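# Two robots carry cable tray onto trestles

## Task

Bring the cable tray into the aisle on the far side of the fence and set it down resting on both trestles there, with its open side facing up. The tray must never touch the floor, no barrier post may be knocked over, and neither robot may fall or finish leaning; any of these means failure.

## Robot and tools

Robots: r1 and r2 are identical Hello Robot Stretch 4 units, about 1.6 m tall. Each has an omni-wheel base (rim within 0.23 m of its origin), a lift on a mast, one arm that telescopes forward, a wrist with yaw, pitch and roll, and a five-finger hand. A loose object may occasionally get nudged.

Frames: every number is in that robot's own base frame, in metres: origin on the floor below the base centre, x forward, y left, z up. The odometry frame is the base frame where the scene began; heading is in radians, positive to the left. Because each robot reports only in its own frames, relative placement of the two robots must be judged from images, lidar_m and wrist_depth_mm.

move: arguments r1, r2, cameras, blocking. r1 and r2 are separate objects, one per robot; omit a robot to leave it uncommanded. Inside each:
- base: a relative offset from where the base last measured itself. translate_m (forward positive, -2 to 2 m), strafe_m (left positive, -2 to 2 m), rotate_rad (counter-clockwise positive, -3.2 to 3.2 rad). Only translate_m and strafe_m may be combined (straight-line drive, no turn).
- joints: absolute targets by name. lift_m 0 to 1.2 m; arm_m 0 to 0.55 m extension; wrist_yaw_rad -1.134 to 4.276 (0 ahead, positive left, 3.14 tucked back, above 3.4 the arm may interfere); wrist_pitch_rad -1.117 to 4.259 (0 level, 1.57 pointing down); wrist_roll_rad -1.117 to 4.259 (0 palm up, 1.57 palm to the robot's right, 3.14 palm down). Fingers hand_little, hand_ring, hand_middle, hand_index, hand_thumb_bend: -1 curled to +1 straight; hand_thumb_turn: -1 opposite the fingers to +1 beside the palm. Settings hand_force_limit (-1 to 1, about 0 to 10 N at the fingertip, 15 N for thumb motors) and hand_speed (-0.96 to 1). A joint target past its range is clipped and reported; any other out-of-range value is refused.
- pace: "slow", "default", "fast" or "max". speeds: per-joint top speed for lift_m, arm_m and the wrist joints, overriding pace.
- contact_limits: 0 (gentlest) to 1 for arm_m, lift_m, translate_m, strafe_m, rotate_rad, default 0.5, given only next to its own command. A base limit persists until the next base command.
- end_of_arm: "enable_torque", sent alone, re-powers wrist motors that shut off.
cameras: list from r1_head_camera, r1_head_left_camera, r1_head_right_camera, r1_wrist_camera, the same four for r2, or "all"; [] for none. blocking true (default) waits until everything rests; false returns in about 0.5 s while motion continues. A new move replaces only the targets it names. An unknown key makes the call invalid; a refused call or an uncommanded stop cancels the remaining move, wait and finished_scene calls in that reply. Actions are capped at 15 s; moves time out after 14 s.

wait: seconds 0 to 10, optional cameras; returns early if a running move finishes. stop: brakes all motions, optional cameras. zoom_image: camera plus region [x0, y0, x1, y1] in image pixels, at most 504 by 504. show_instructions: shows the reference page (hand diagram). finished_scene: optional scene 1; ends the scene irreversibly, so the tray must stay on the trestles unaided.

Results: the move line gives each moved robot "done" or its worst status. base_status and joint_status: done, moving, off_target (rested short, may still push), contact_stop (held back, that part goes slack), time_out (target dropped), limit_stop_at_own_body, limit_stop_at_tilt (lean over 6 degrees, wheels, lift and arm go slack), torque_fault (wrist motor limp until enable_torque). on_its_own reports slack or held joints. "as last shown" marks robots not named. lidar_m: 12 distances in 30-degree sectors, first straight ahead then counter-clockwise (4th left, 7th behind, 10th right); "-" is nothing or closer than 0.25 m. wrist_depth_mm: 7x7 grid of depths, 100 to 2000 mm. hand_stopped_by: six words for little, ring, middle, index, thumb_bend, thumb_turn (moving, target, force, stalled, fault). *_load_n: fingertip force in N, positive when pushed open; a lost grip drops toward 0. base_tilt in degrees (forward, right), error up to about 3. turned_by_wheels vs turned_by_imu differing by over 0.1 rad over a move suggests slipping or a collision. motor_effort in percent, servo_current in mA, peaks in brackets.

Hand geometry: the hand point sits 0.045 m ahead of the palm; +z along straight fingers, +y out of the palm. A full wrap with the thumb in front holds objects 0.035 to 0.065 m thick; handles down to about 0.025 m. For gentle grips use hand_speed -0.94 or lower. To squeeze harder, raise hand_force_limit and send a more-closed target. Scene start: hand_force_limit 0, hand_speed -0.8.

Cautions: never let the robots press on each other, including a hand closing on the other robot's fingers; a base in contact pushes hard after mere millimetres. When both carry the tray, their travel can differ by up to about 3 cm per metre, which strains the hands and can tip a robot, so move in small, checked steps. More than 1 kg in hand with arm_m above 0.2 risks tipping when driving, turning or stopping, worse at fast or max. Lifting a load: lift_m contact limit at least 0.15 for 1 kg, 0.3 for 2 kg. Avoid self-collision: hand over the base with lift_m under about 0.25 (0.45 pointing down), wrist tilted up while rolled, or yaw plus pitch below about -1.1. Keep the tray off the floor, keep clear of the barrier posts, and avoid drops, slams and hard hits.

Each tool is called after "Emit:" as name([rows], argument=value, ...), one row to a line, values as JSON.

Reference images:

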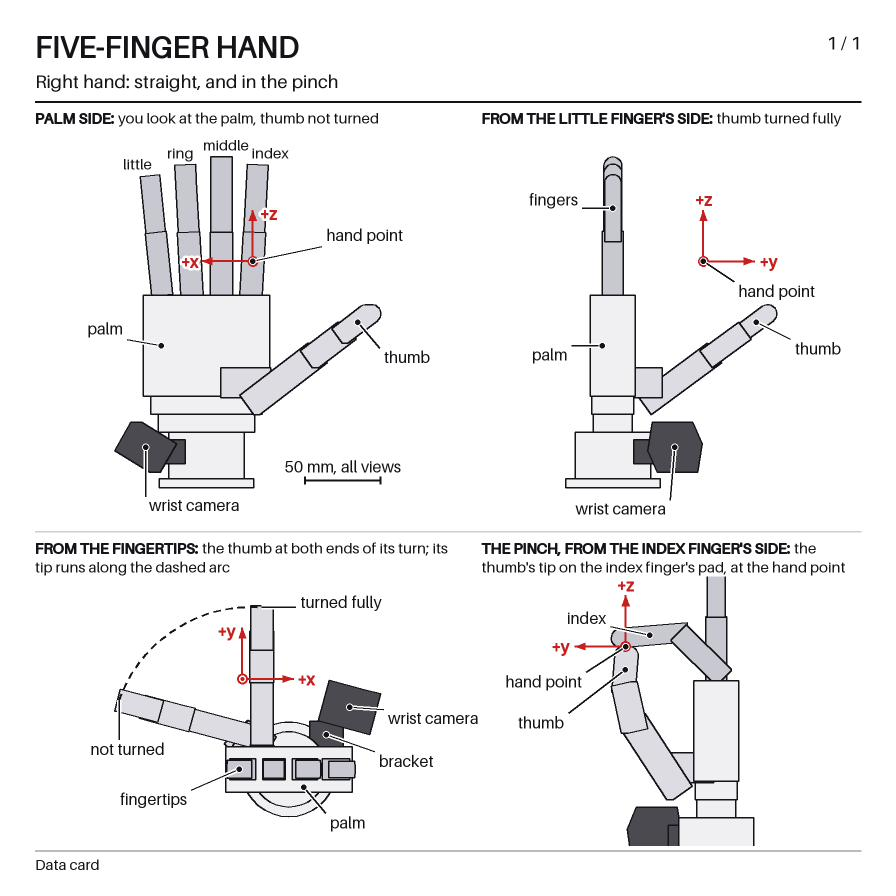

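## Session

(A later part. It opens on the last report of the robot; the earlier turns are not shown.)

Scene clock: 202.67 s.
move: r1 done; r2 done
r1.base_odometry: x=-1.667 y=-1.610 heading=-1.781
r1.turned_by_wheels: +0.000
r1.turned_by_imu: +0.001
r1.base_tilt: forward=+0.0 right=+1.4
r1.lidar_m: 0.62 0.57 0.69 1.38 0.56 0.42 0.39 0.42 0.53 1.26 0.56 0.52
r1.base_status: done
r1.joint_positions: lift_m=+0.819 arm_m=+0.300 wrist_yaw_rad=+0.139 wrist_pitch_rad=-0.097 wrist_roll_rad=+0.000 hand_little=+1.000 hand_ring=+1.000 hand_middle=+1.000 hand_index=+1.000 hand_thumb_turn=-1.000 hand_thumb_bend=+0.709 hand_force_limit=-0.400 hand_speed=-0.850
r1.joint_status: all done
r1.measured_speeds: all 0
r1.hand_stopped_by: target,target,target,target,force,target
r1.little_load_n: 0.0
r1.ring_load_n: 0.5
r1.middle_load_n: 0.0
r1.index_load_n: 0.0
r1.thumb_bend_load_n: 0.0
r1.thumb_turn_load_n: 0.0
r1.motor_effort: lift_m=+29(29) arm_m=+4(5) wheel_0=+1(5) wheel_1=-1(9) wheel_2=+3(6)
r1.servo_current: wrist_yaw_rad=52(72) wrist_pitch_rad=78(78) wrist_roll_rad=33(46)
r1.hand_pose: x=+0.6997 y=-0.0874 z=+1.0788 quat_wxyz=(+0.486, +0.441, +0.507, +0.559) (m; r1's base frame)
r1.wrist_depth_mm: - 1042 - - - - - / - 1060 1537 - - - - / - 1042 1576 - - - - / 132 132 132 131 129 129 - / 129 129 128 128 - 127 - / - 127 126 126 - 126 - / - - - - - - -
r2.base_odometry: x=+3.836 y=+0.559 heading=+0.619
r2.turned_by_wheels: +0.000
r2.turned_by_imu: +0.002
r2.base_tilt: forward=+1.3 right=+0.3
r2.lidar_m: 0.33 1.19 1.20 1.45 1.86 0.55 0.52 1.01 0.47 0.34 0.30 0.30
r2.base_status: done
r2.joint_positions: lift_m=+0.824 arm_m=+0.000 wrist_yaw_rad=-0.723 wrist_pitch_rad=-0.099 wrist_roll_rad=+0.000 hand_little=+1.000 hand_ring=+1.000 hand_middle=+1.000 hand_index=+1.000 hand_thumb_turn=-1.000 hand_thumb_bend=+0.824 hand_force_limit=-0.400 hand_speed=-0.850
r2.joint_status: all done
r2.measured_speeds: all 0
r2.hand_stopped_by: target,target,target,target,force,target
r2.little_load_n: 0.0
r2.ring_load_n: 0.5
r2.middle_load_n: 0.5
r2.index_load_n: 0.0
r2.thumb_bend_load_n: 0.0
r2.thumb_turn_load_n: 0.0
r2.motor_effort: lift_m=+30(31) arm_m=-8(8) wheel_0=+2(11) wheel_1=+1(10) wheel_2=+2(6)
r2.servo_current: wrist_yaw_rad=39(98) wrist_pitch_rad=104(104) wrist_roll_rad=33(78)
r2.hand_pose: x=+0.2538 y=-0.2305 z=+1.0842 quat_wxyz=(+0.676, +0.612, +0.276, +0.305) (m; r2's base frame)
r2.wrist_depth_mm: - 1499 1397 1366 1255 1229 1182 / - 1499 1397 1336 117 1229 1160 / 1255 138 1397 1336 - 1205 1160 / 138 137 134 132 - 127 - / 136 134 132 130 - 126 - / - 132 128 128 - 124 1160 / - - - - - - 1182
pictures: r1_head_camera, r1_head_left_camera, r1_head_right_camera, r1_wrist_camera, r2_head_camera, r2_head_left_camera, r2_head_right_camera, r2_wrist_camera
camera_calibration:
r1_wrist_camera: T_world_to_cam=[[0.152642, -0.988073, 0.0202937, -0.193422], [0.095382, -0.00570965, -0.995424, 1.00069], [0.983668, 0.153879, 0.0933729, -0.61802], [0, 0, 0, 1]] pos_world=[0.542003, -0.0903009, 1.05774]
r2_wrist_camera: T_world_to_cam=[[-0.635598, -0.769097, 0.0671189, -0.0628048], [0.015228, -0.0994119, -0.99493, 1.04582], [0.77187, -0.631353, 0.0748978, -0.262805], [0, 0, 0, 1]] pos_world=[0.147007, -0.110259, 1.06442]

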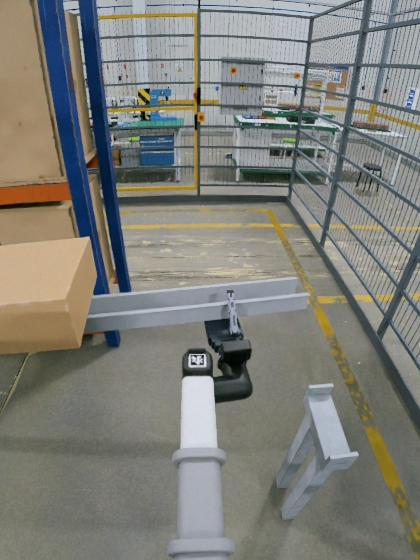

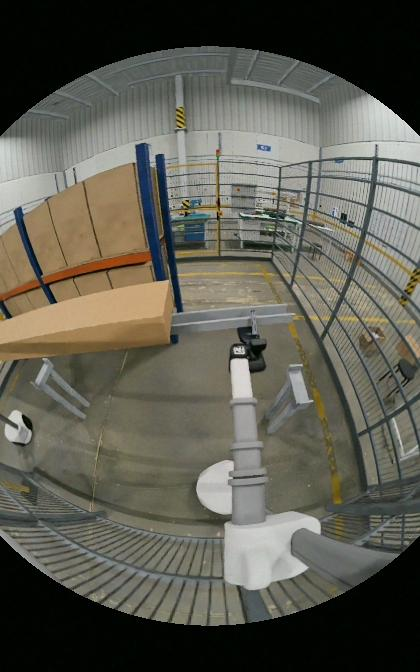

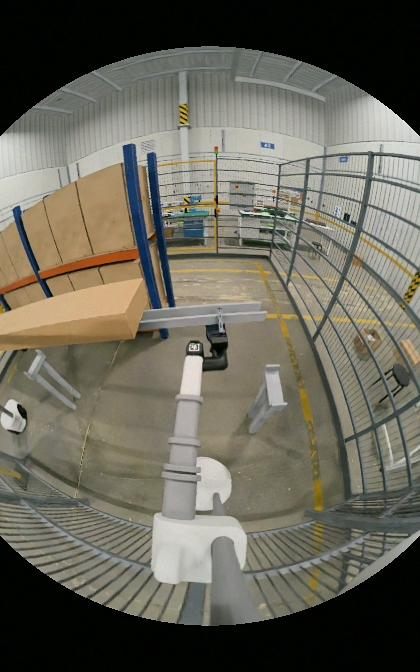

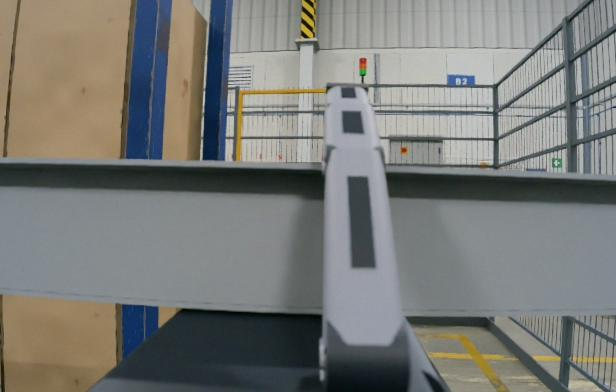

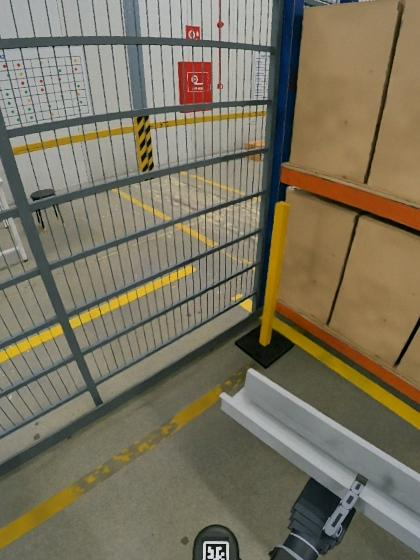

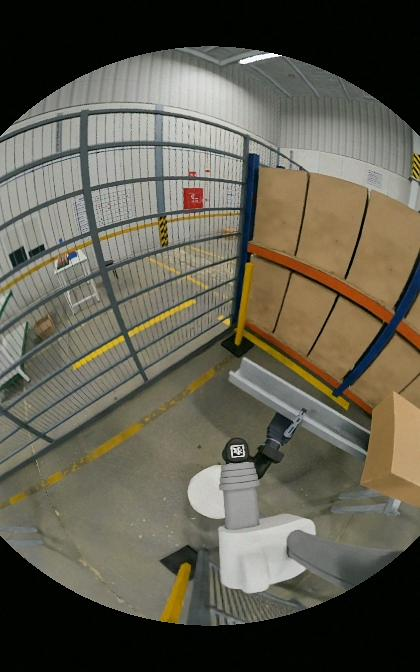

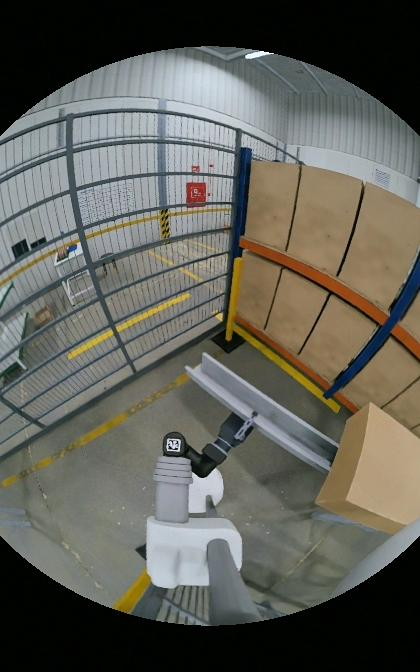

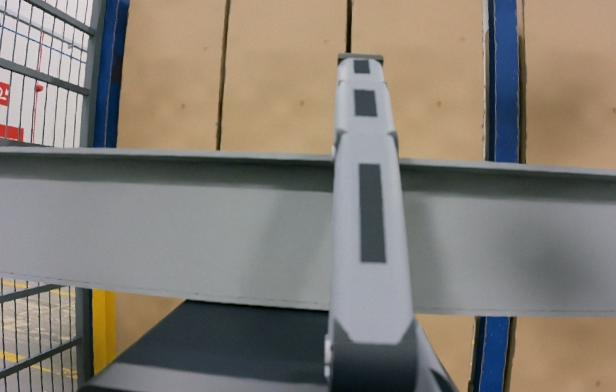

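Emit:
move(r1={"base": {"translate_m": 0.15}, "joints": {"arm_m": 0.15}, "pace": "slow"}, cameras=[])

Emit:
move(r1={"base": {"translate_m": -0.1371, "strafe_m": -0.2604}, "joints": {"wrist_yaw_rad": 0.018}, "speeds": {"wrist_yaw_rad": 0.05}, "pace": "slow"}, r2={"base": {"translate_m": -0.0754, "strafe_m": -0.2845}, "joints": {"wrist_yaw_rad": -0.846}, "speeds": {"wrist_yaw_rad": 0.05}, "pace": "slow"}, cameras=["all"])

Scene clock: 206.77 s.
move: r1 done
r1.base_odometry: x=-1.698 y=-1.757 heading=-1.781
r1.turned_by_wheels: +0.000
r1.turned_by_imu: +0.001
r1.base_tilt: forward=+0.0 right=+1.3
r1.lidar_m: 0.48 0.43 0.47 1.01 0.79 0.56 0.53 0.57 0.77 1.27 0.40 0.50
r1.base_status: done
r1.joint_positions: lift_m=+0.819 arm_m=+0.150 wrist_yaw_rad=+0.139 wrist_pitch_rad=-0.097 wrist_roll_rad=+0.000 hand_little=+1.000 hand_ring=+1.000 hand_middle=+1.000 hand_index=+1.000 hand_thumb_turn=-1.000 hand_thumb_bend=+0.709 hand_force_limit=-0.400 hand_speed=-0.850
r1.joint_status: all done
r1.measured_speeds: all 0
r1.hand_stopped_by: target,target,target,target,force,target
r1.little_load_n: 0.0
r1.ring_load_n: 0.5
r1.middle_load_n: 0.5
r1.index_load_n: 0.0
r1.thumb_bend_load_n: 0.0
r1.thumb_turn_load_n: 0.0
r1.motor_effort: lift_m=+29(29) arm_m=-5(7) wheel_0=+1(5) wheel_1=+1(5) wheel_2=-3(8)
r1.servo_current: wrist_yaw_rad=52(52) wrist_pitch_rad=78(85) wrist_roll_rad=39(46)
r1.hand_pose: x=+0.5499 y=-0.0874 z=+1.0788 quat_wxyz=(+0.486, +0.441, +0.507, +0.559) (m; r1's base frame)
r1.wrist_depth_mm: - 1098 - - - - - / - 1042 1537 - - - - / - 1042 1537 - - - - / 132 132 131 131 130 129 - / 129 129 128 128 - 127 - / - 127 126 126 - 126 - / - - - - - - -
r2: as last shown
r2.turned_by_imu: +0.000
r2.base_tilt: forward=+1.3 right=+0.4
r2.lidar_m: 0.33 1.19 1.19 1.46 1.89 0.57 0.54 1.01 0.45 0.32 0.32 0.31
r2.ring_load_n: 1.0
r2.middle_load_n: 0.0
r2.motor_effort: lift_m=+30(31) arm_m=-8(8) wheel_0=+2(2) wheel_1=+1(1) wheel_2=+2(2)
r2.servo_current: wrist_yaw_rad=39(59) wrist_pitch_rad=98(111) wrist_roll_rad=39(59)
r2.wrist_depth_mm: - 1499 1397 1366 1255 1229 1205 / - 1499 1430 1336 117 1229 1182 / 1255 138 1366 1336 - 1205 1160 / 139 136 134 132 - 127 - / 136 134 132 130 - 125 - / - 133 127 128 - 124 1160 / - - - - - - 1182
pictures: none
No camera images: "cameras" was empty.

Scene clock: 211.00 s.
move: r1 done; r2 done
r1.base_odometry: x=-1.924 y=-1.569 heading=-1.781
r1.turned_by_wheels: +0.000
r1.turned_by_imu: +0.000
r1.base_tilt: forward=-0.1 right=+1.4
r1.lidar_m: 0.41 0.45 0.56 1.43 0.60 0.43 0.40 0.43 0.58 0.99 1.04 0.39
r1.base_status: done
r1.joint_positions: lift_m=+0.819 arm_m=+0.150 wrist_yaw_rad=+0.017 wrist_pitch_rad=-0.097 wrist_roll_rad=+0.000 hand_little=+1.000 hand_ring=+1.000 hand_middle=+1.000 hand_index=+1.000 hand_thumb_turn=-1.000 hand_thumb_bend=+0.709 hand_force_limit=-0.400 hand_speed=-0.850
r1.joint_status: all done
r1.measured_speeds: all 0
r1.hand_stopped_by: target,target,target,target,force,target
r1.little_load_n: 0.0
r1.ring_load_n: 0.0
r1.middle_load_n: 0.5
r1.index_load_n: 0.5
r1.thumb_bend_load_n: 0.0
r1.thumb_turn_load_n: 0.0
r1.motor_effort: lift_m=+29(29) arm_m=-4(5) wheel_0=+1(5) wheel_1=-2(8) wheel_2=+2(5)
r1.servo_current: wrist_yaw_rad=52(85) wrist_pitch_rad=78(85) wrist_roll_rad=39(46)
r1.hand_pose: x=+0.5376 y=-0.1146 z=+1.0788 quat_wxyz=(+0.519, +0.471, +0.479, +0.528) (m; r1's base frame)
r1.wrist_depth_mm: 1160 1756 - - - - - / 1160 - - - - - - / 1118 1661 - - - - - / 132 132 132 131 130 130 - / 130 129 129 128 - 128 - / - 128 126 126 - 126 - / - - - - - - -
r2.base_odometry: x=+3.940 y=+0.283 heading=+0.619
r2.turned_by_wheels: +0.000
r2.turned_by_imu: +0.001
r2.base_tilt: forward=+1.3 right=+0.3
r2.lidar_m: 0.35 1.42 1.43 1.77 2.10 0.58 0.74 1.36 0.36 0.32 0.28 0.29
r2.base_status: done
r2.joint_positions: lift_m=+0.824 arm_m=+0.000 wrist_yaw_rad=-0.844 wrist_pitch_rad=-0.099 wrist_roll_rad=+0.000 hand_little=+1.000 hand_ring=+1.000 hand_middle=+1.000 hand_index=+1.000 hand_thumb_turn=-1.000 hand_thumb_bend=+0.824 hand_force_limit=-0.400 hand_speed=-0.850
r2.joint_status: all done
r2.measured_speeds: all 0
r2.hand_stopped_by: target,target,target,target,force,target
r2.little_load_n: 0.0
r2.ring_load_n: 0.5
r2.middle_load_n: 0.5
r2.index_load_n: 0.0
r2.thumb_bend_load_n: 0.0
r2.thumb_turn_load_n: 0.0
r2.motor_effort: lift_m=+30(31) arm_m=-8(8) wheel_0=+2(11) wheel_1=-1(10) wheel_2=+1(6)
r2.servo_current: wrist_yaw_rad=39(98) wrist_pitch_rad=98(104) wrist_roll_rad=72(72)
r2.hand_pose: x=+0.2255 y=-0.2388 z=+1.0842 quat_wxyz=(+0.693, +0.627, +0.239, +0.264) (m; r2's base frame)
r2.wrist_depth_mm: - 1229 1205 1160 1138 1118 1118 / - 1205 1182 1160 116 1118 1118 / 139 1205 1182 1138 - 1098 1098 / 138 136 134 132 - 127 - / 136 135 132 130 - 125 - / - 132 127 128 - 124 - / - - - - - - -
pictures: r1_head_camera, r1_head_left_camera, r1_head_right_camera, r1_wrist_camera, r2_head_camera, r2_head_left_camera, r2_head_right_camera, r2_wrist_camera
camera_calibration:
r1_wrist_camera: T_world_to_cam=[[0.0312436, -0.999307, 0.020253, -0.131518], [0.0939744, -0.0172362, -0.995425, 1.01544], [0.995084, 0.0330039, 0.0933707, -0.474249], [0, 0, 0, 1]] pos_world=[0.380601, -0.0982721, 1.05774]
r2_wrist_camera: T_world_to_cam=[[-0.723591, -0.686961, 0.0670953, -0.0477336], [0.00316394, -0.100507, -0.994931, 1.04789], [0.690222, -0.719711, 0.0748997, -0.248844], [0, 0, 0, 1]] pos_world=[0.133902, -0.106566, 1.06442]

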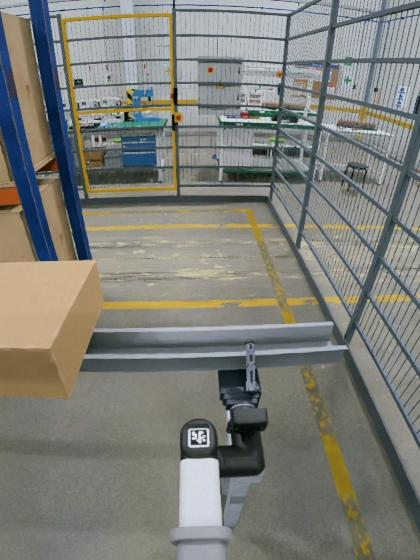

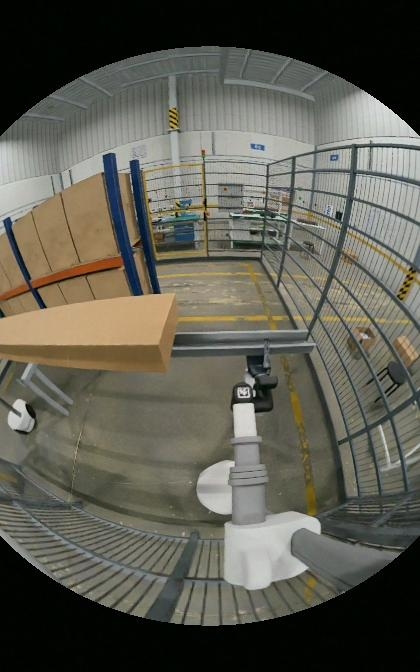

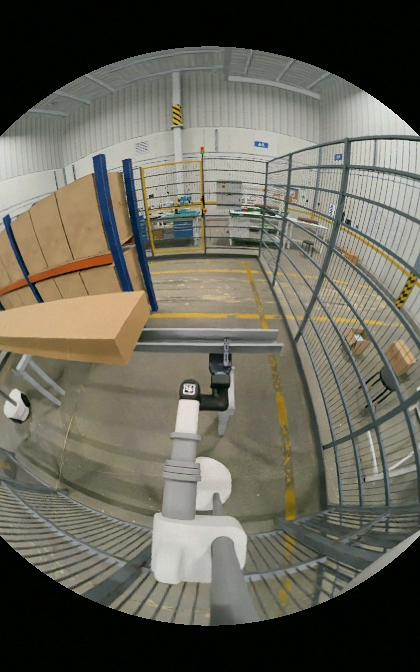

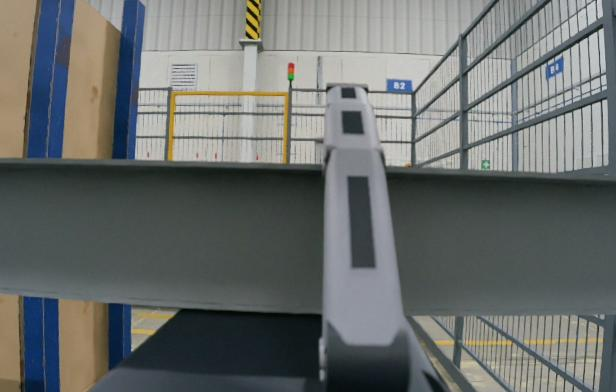

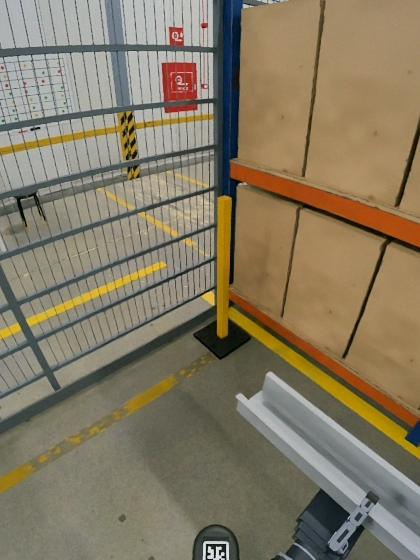

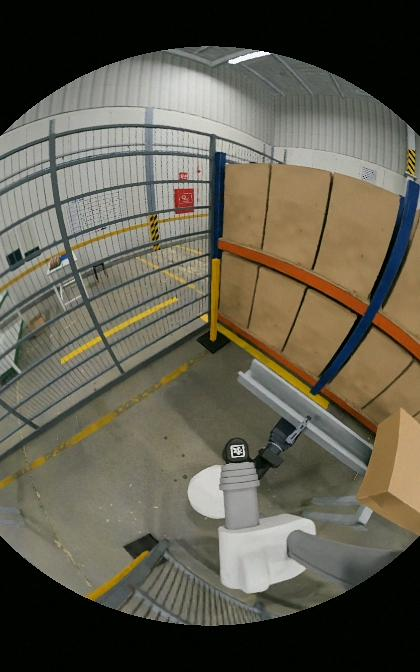

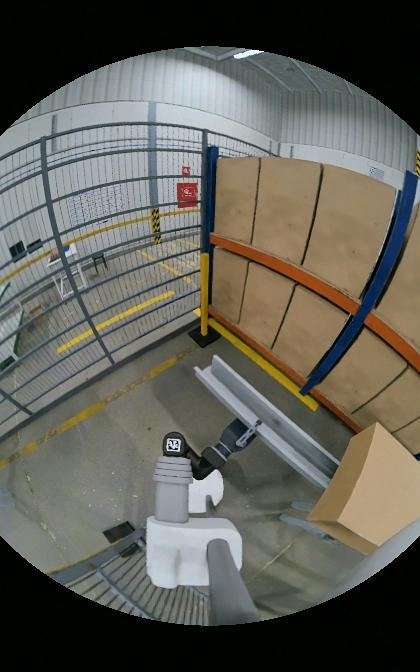

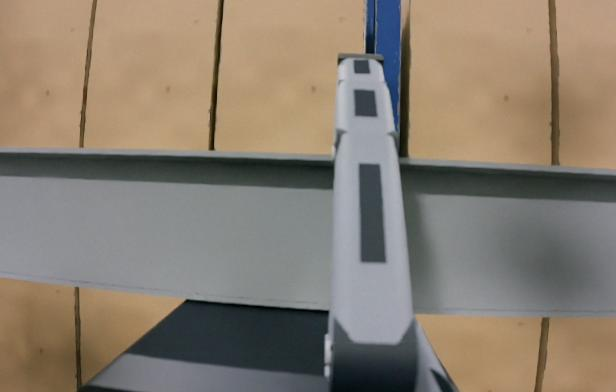

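Emit:
move(r1={"base": {"translate_m": 0.002, "strafe_m": -0.2}, "pace": "slow"}, r2={"base": {"translate_m": -0.1541, "strafe_m": -0.1274}, "pace": "slow"}, cameras=["r1_wrist_camera", "r2_wrist_camera"])

Emit:
move(r1={"base": {"translate_m": 0.002, "strafe_m": -0.17}, "pace": "slow"}, r2={"base": {"translate_m": -0.131, "strafe_m": -0.1083}, "pace": "slow"}, cameras=["all"])

Scene clock: 214.67 s.
move: r1 done; r2 done
r1.base_odometry: x=-2.120 y=-1.529 heading=-1.782
r1.turned_by_wheels: -0.001
r1.turned_by_imu: +0.000
r1.base_tilt: forward=+0.0 right=+1.4
r1.lidar_m: 0.38 0.41 0.54 1.43 0.57 0.42 0.40 0.41 0.46 0.79 0.82 0.54
r1.base_status: done
r1.joint_positions: lift_m=+0.819 arm_m=+0.150 wrist_yaw_rad=+0.017 wrist_pitch_rad=-0.097 wrist_roll_rad=+0.000 hand_little=+1.000 hand_ring=+1.000 hand_middle=+1.000 hand_index=+1.000 hand_thumb_turn=-1.000 hand_thumb_bend=+0.709 hand_force_limit=-0.400 hand_speed=-0.850
r1.joint_status: not commanded
r1.measured_speeds: all 0
r1.hand_stopped_by: target,target,target,target,force,target
r1.little_load_n: 0.0
r1.ring_load_n: 0.0
r1.middle_load_n: 0.0
r1.index_load_n: 0.5
r1.thumb_bend_load_n: 0.0
r1.thumb_turn_load_n: 0.0
r1.motor_effort: lift_m=+29(29) arm_m=-5(5) wheel_0=-1(6) wheel_1=-2(8) wheel_2=-3(5)
r1.servo_current: wrist_yaw_rad=46(59) wrist_pitch_rad=72(91) wrist_roll_rad=33(46)
r1.hand_pose: x=+0.5375 y=-0.1146 z=+1.0788 quat_wxyz=(+0.519, +0.471, +0.479, +0.528) (m; r1's base frame)
r1.wrist_depth_mm: 1618 - - - - - - / 1661 - - - - - - / 1618 - - - - - - / 132 132 132 131 130 130 - / 129 129 129 128 - 128 - / 128 - 126 126 - 126 - / - - - - - - -
r2.base_odometry: x=+3.888 y=+0.090 heading=+0.619
r2.turned_by_wheels: +0.000
r2.turned_by_imu: +0.001
r2.base_tilt: forward=+1.3 right=+0.3
r2.lidar_m: 0.37 1.62 1.65 2.00 0.57 0.60 0.73 1.41 0.37 0.32 0.28 0.31
r2.base_status: done
r2.joint_positions: lift_m=+0.824 arm_m=+0.000 wrist_yaw_rad=-0.845 wrist_pitch_rad=-0.099 wrist_roll_rad=+0.000 hand_little=+1.000 hand_ring=+1.000 hand_middle=+1.000 hand_index=+1.000 hand_thumb_turn=-1.000 hand_thumb_bend=+0.824 hand_force_limit=-0.400 hand_speed=-0.850
r2.joint_status: not commanded
r2.measured_speeds: all 0
r2.hand_stopped_by: target,target,target,target,force,target
r2.little_load_n: 0.0
r2.ring_load_n: 1.0
r2.middle_load_n: 0.5
r2.index_load_n: 0.0
r2.thumb_bend_load_n: 0.0
r2.thumb_turn_load_n: 0.0
r2.motor_effort: lift_m=+30(31) arm_m=-8(8) wheel_0=+1(8) wheel_1=+0(8) wheel_2=+2(6)
r2.servo_current: wrist_yaw_rad=33(59) wrist_pitch_rad=98(104) wrist_roll_rad=39(65)
r2.hand_pose: x=+0.2253 y=-0.2388 z=+1.0842 quat_wxyz=(+0.693, +0.627, +0.238, +0.263) (m; r2's base frame)
r2.wrist_depth_mm: 1255 1229 1205 1160 1160 1118 1098 / 1229 1205 1182 1138 116 1138 1098 / 1205 1205 1182 1138 - 1118 1098 / 139 137 134 132 - 127 - / 136 135 132 130 - 125 - / - 132 127 128 - 124 - / - - - - - - -
pictures: r1_wrist_camera, r2_wrist_camera
camera_calibration:
r1_wrist_camera: T_world_to_cam=[[0.0312436, -0.999307, 0.020253, -0.131518], [0.0939744, -0.0172362, -0.995425, 1.01544], [0.995084, 0.0330039, 0.0933707, -0.474249], [0, 0, 0, 1]] pos_world=[0.380601, -0.0982721, 1.05774]
r2_wrist_camera: T_world_to_cam=[[-0.72417, -0.686348, 0.0671157, -0.0476044], [0.00299496, -0.100452, -0.994937, 1.04782], [0.689615, -0.720302, 0.0747996, -0.248709], [0, 0, 0, 1]] pos_world=[0.133902, -0.106563, 1.06432]

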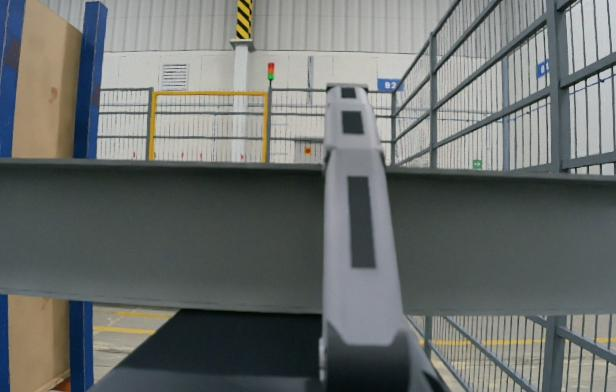

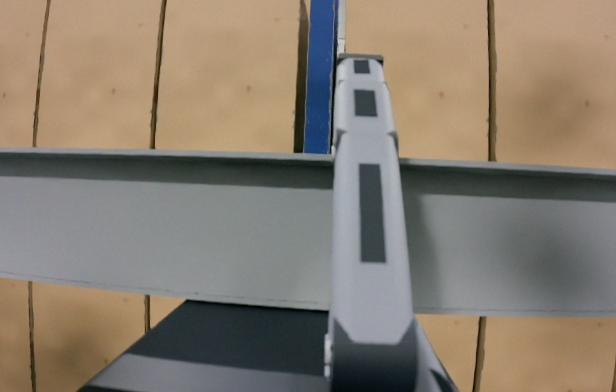

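Scene clock: 217.60 s.
move: r1 done; r2 done
r1.base_odometry: x=-2.287 y=-1.495 heading=-1.782
r1.turned_by_wheels: +0.000
r1.turned_by_imu: +0.000
r1.base_tilt: forward=-0.1 right=+1.3
r1.lidar_m: 0.48 0.40 0.54 1.41 0.58 0.42 0.37 0.38 0.49 0.60 0.62 0.52
r1.base_status: done
r1.joint_positions: lift_m=+0.819 arm_m=+0.150 wrist_yaw_rad=+0.017 wrist_pitch_rad=-0.097 wrist_roll_rad=+0.000 hand_little=+1.000 hand_ring=+1.000 hand_middle=+1.000 hand_index=+1.000 hand_thumb_turn=-1.000 hand_thumb_bend=+0.709 hand_force_limit=-0.400 hand_speed=-0.850
r1.joint_status: not commanded
r1.measured_speeds: all 0
r1.hand_stopped_by: target,target,target,target,force,target
r1.little_load_n: 0.0
r1.ring_load_n: 0.0
r1.middle_load_n: 0.0
r1.index_load_n: 0.5
r1.thumb_bend_load_n: -0.5
r1.thumb_turn_load_n: 0.0
r1.motor_effort: lift_m=+29(29) arm_m=-4(5) wheel_0=-1(7) wheel_1=-2(8) wheel_2=-3(4)
r1.servo_current: wrist_yaw_rad=52(52) wrist_pitch_rad=72(85) wrist_roll_rad=33(39)
r1.hand_pose: x=+0.5375 y=-0.1146 z=+1.0788 quat_wxyz=(+0.519, +0.471, +0.479, +0.528) (m; r1's base frame)
r1.wrist_depth_mm: 1661 - - - - - - / 1708 - - - - - - / 1618 - - - - - - / 132 132 132 131 131 130 - / 129 129 128 129 - 128 - / 1661 - 126 126 - 126 - / - - - - - - -
r2.base_odometry: x=+3.845 y=-0.074 heading=+0.620
r2.turned_by_wheels: +0.000
r2.turned_by_imu: +0.001
r2.base_tilt: forward=+1.3 right=+0.3
r2.lidar_m: 0.36 1.79 1.80 0.66 0.57 0.58 0.74 1.39 0.36 0.32 0.28 0.31
r2.base_status: done
r2.joint_positions: lift_m=+0.824 arm_m=+0.000 wrist_yaw_rad=-0.845 wrist_pitch_rad=-0.099 wrist_roll_rad=+0.000 hand_little=+1.000 hand_ring=+1.000 hand_middle=+1.000 hand_index=+1.000 hand_thumb_turn=-1.000 hand_thumb_bend=+0.824 hand_force_limit=-0.400 hand_speed=-0.850
r2.joint_status: not commanded
r2.measured_speeds: all 0
r2.hand_stopped_by: target,target,target,target,force,target
r2.little_load_n: 0.0
r2.ring_load_n: 1.0
r2.middle_load_n: 0.5
r2.index_load_n: 0.5
r2.thumb_bend_load_n: 0.0
r2.thumb_turn_load_n: 0.0
r2.motor_effort: lift_m=+30(31) arm_m=-8(8) wheel_0=+2(8) wheel_1=+0(9) wheel_2=+2(6)
r2.servo_current: wrist_yaw_rad=46(59) wrist_pitch_rad=104(104) wrist_roll_rad=46(65)
r2.hand_pose: x=+0.2253 y=-0.2388 z=+1.0842 quat_wxyz=(+0.693, +0.627, +0.238, +0.263) (m; r2's base frame)
r2.wrist_depth_mm: 1255 1229 1182 1182 1160 1118 1118 / 1255 1205 1205 1182 117 1138 1118 / 1229 1205 1182 1205 - 1118 1098 / 138 136 134 132 - 127 - / 136 135 132 130 - 125 - / - 132 128 128 - 124 - / - - - - - - -
pictures: r1_head_camera, r1_head_left_camera, r1_head_right_camera, r1_wrist_camera, r2_head_camera, r2_head_left_camera, r2_head_right_camera, r2_wrist_camera
camera_calibration:
r1_wrist_camera: T_world_to_cam=[[0.0312436, -0.999307, 0.020253, -0.131518], [0.0939744, -0.0172362, -0.995425, 1.01544], [0.995084, 0.0330039, 0.0933707, -0.474249], [0, 0, 0, 1]] pos_world=[0.380601, -0.0982721, 1.05774]
r2_wrist_camera: T_world_to_cam=[[-0.72417, -0.686348, 0.0671157, -0.0476044], [0.00299496, -0.100452, -0.994937, 1.04782], [0.689615, -0.720302, 0.0747996, -0.248709], [0, 0, 0, 1]] pos_world=[0.133902, -0.106563, 1.06432]

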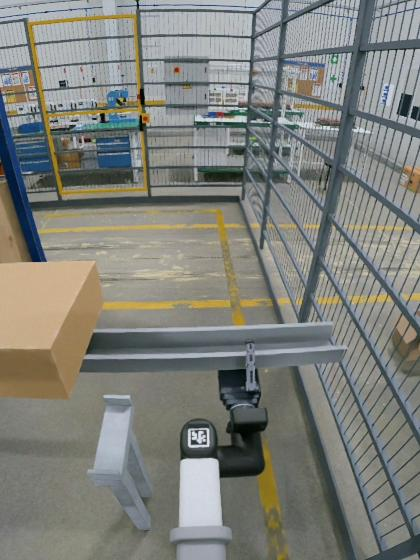

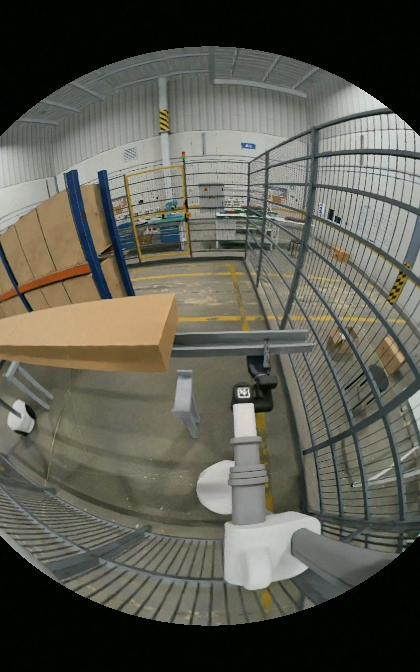

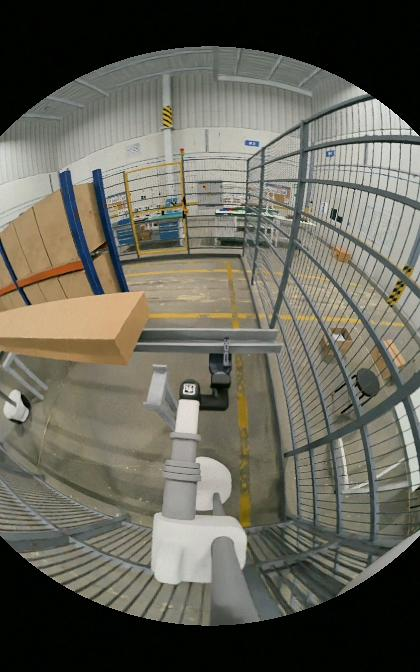

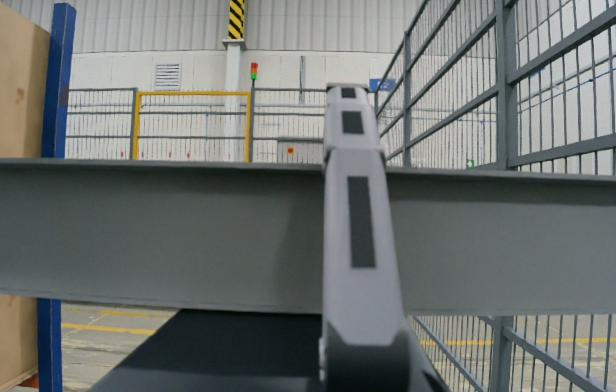

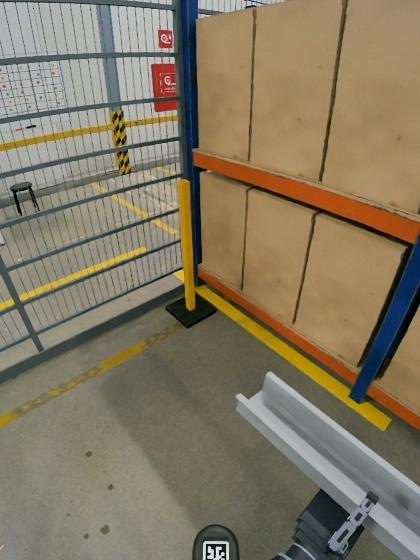

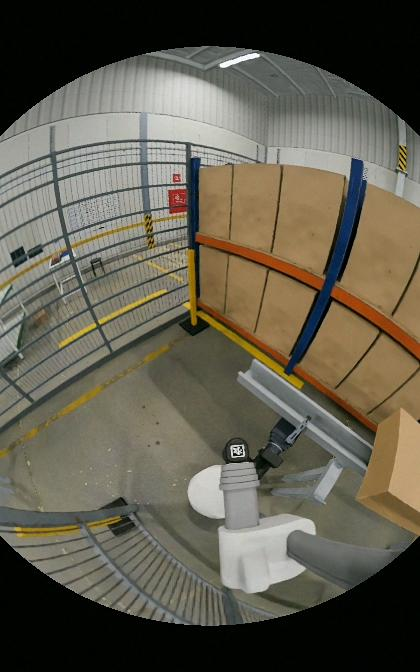

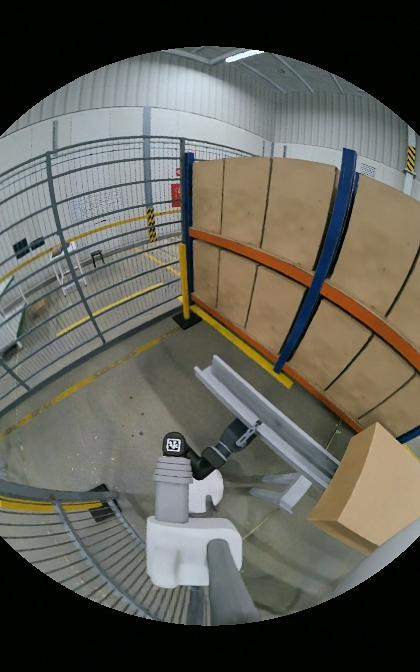

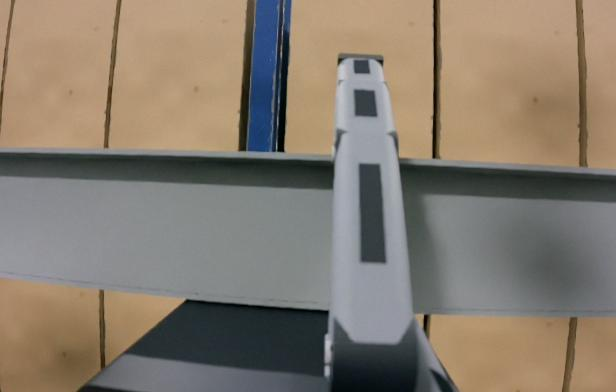

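Emit:
zoom_image(camera="r1_head_camera", region=[60, 360, 200, 540])

Emit:
zoom_image(camera="r2_head_left_camera", region=[240, 420, 360, 520])

Emit:
zoom_image(camera="r2_head_right_camera", region=[220, 440, 340, 540])

Emit:
zoom_image(camera="r1_head_left_camera", region=[120, 340, 240, 460])

Emit:
zoom_image(camera="r1_head_right_camera", region=[120, 340, 240, 460])

Scaled by 2.800 from the camera's 420x560 image, which has a finer 1200x1600 frame.

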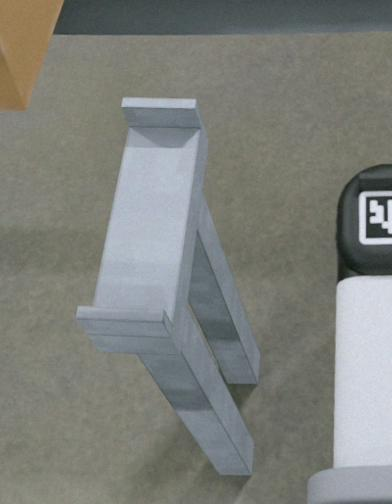

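Scaled by 4.200 from the camera's 420x672 image, which has a finer 600x960 frame.

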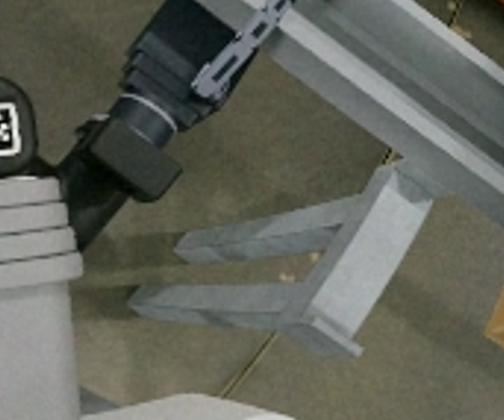

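Scaled by 4.200 from the camera's 420x672 image, which has a finer 600x960 frame.

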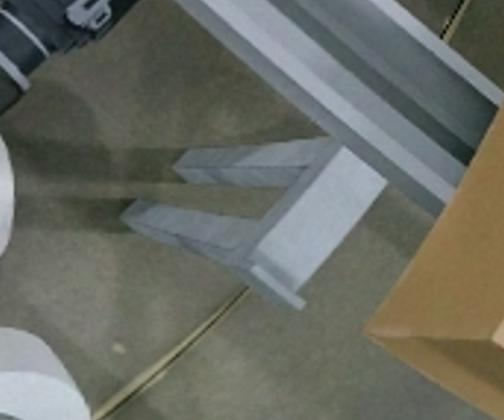

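Scaled by 4.200 from the camera's 420x672 image, which has a finer 600x960 frame.

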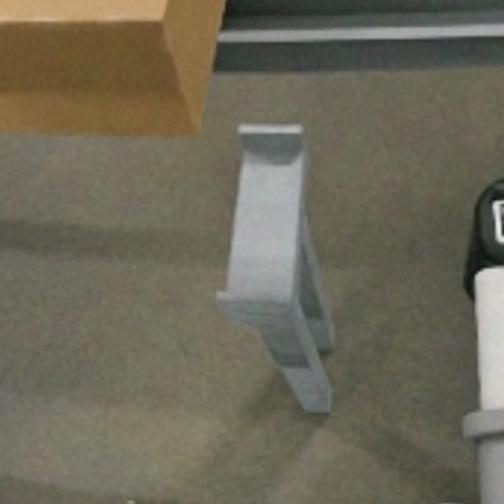

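Scaled by 4.200 from the camera's 420x672 image, which has a finer 600x960 frame.

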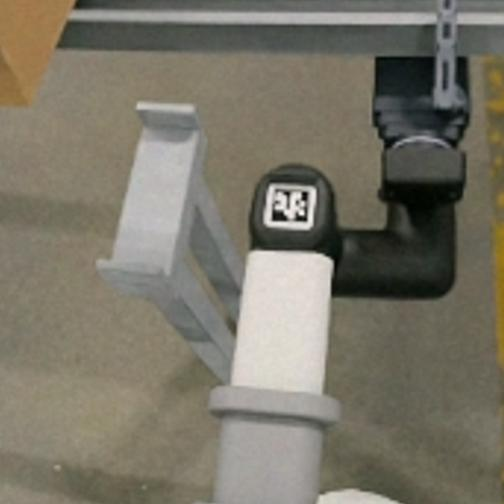

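Emit:
zoom_image(camera="r1_head_camera", region=[200, 290, 360, 410])

Emit:
zoom_image(camera="r2_head_camera", region=[220, 340, 400, 540])

Scaled by 3.150 from the camera's 420x560 image, which has a finer 1200x1600 frame.

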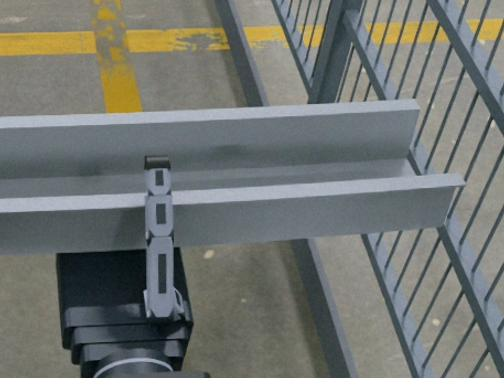

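Scaled by 2.520 from the camera's 420x560 image, which has a finer 1200x1600 frame.

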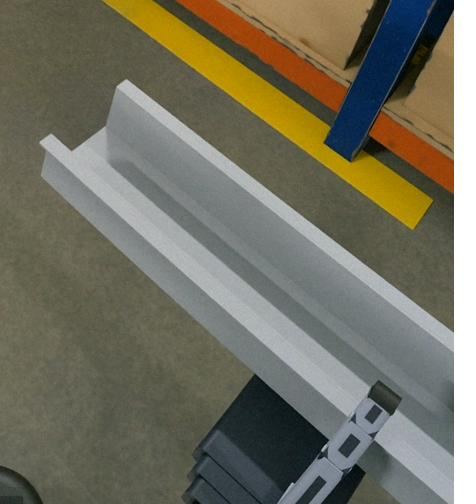

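Emit:
zoom_image(camera="r1_head_left_camera", region=[160, 300, 330, 400])

Emit:
zoom_image(camera="r1_head_right_camera", region=[120, 300, 290, 400])

Scaled by 2.965 from the camera's 420x672 image, which has a finer 600x960 frame.

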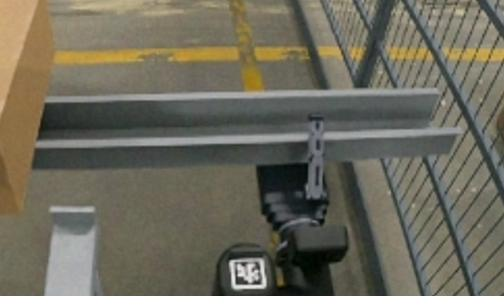

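Scaled by 2.965 from the camera's 420x672 image, which has a finer 600x960 frame.

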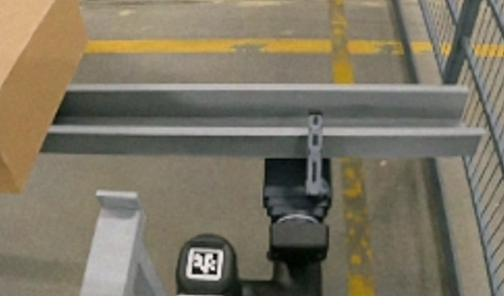

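Emit:
zoom_image(camera="r2_head_left_camera", region=[220, 340, 360, 480])

Emit:
zoom_image(camera="r2_head_right_camera", region=[180, 340, 320, 480])

Scaled by 3.600 from the camera's 420x672 image, which has a finer 600x960 frame.

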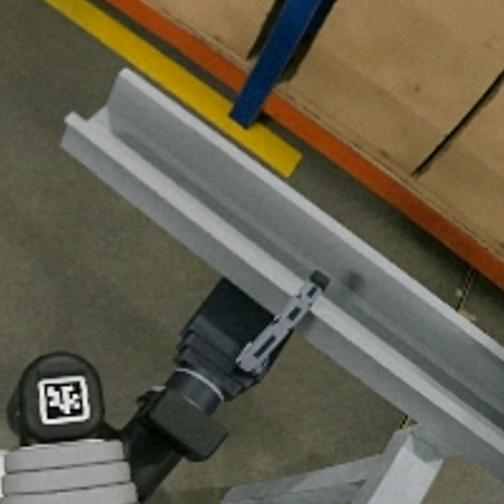

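Scaled by 3.600 from the camera's 420x672 image, which has a finer 600x960 frame.

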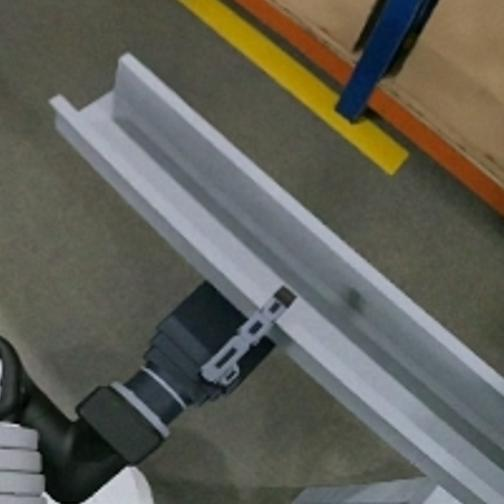

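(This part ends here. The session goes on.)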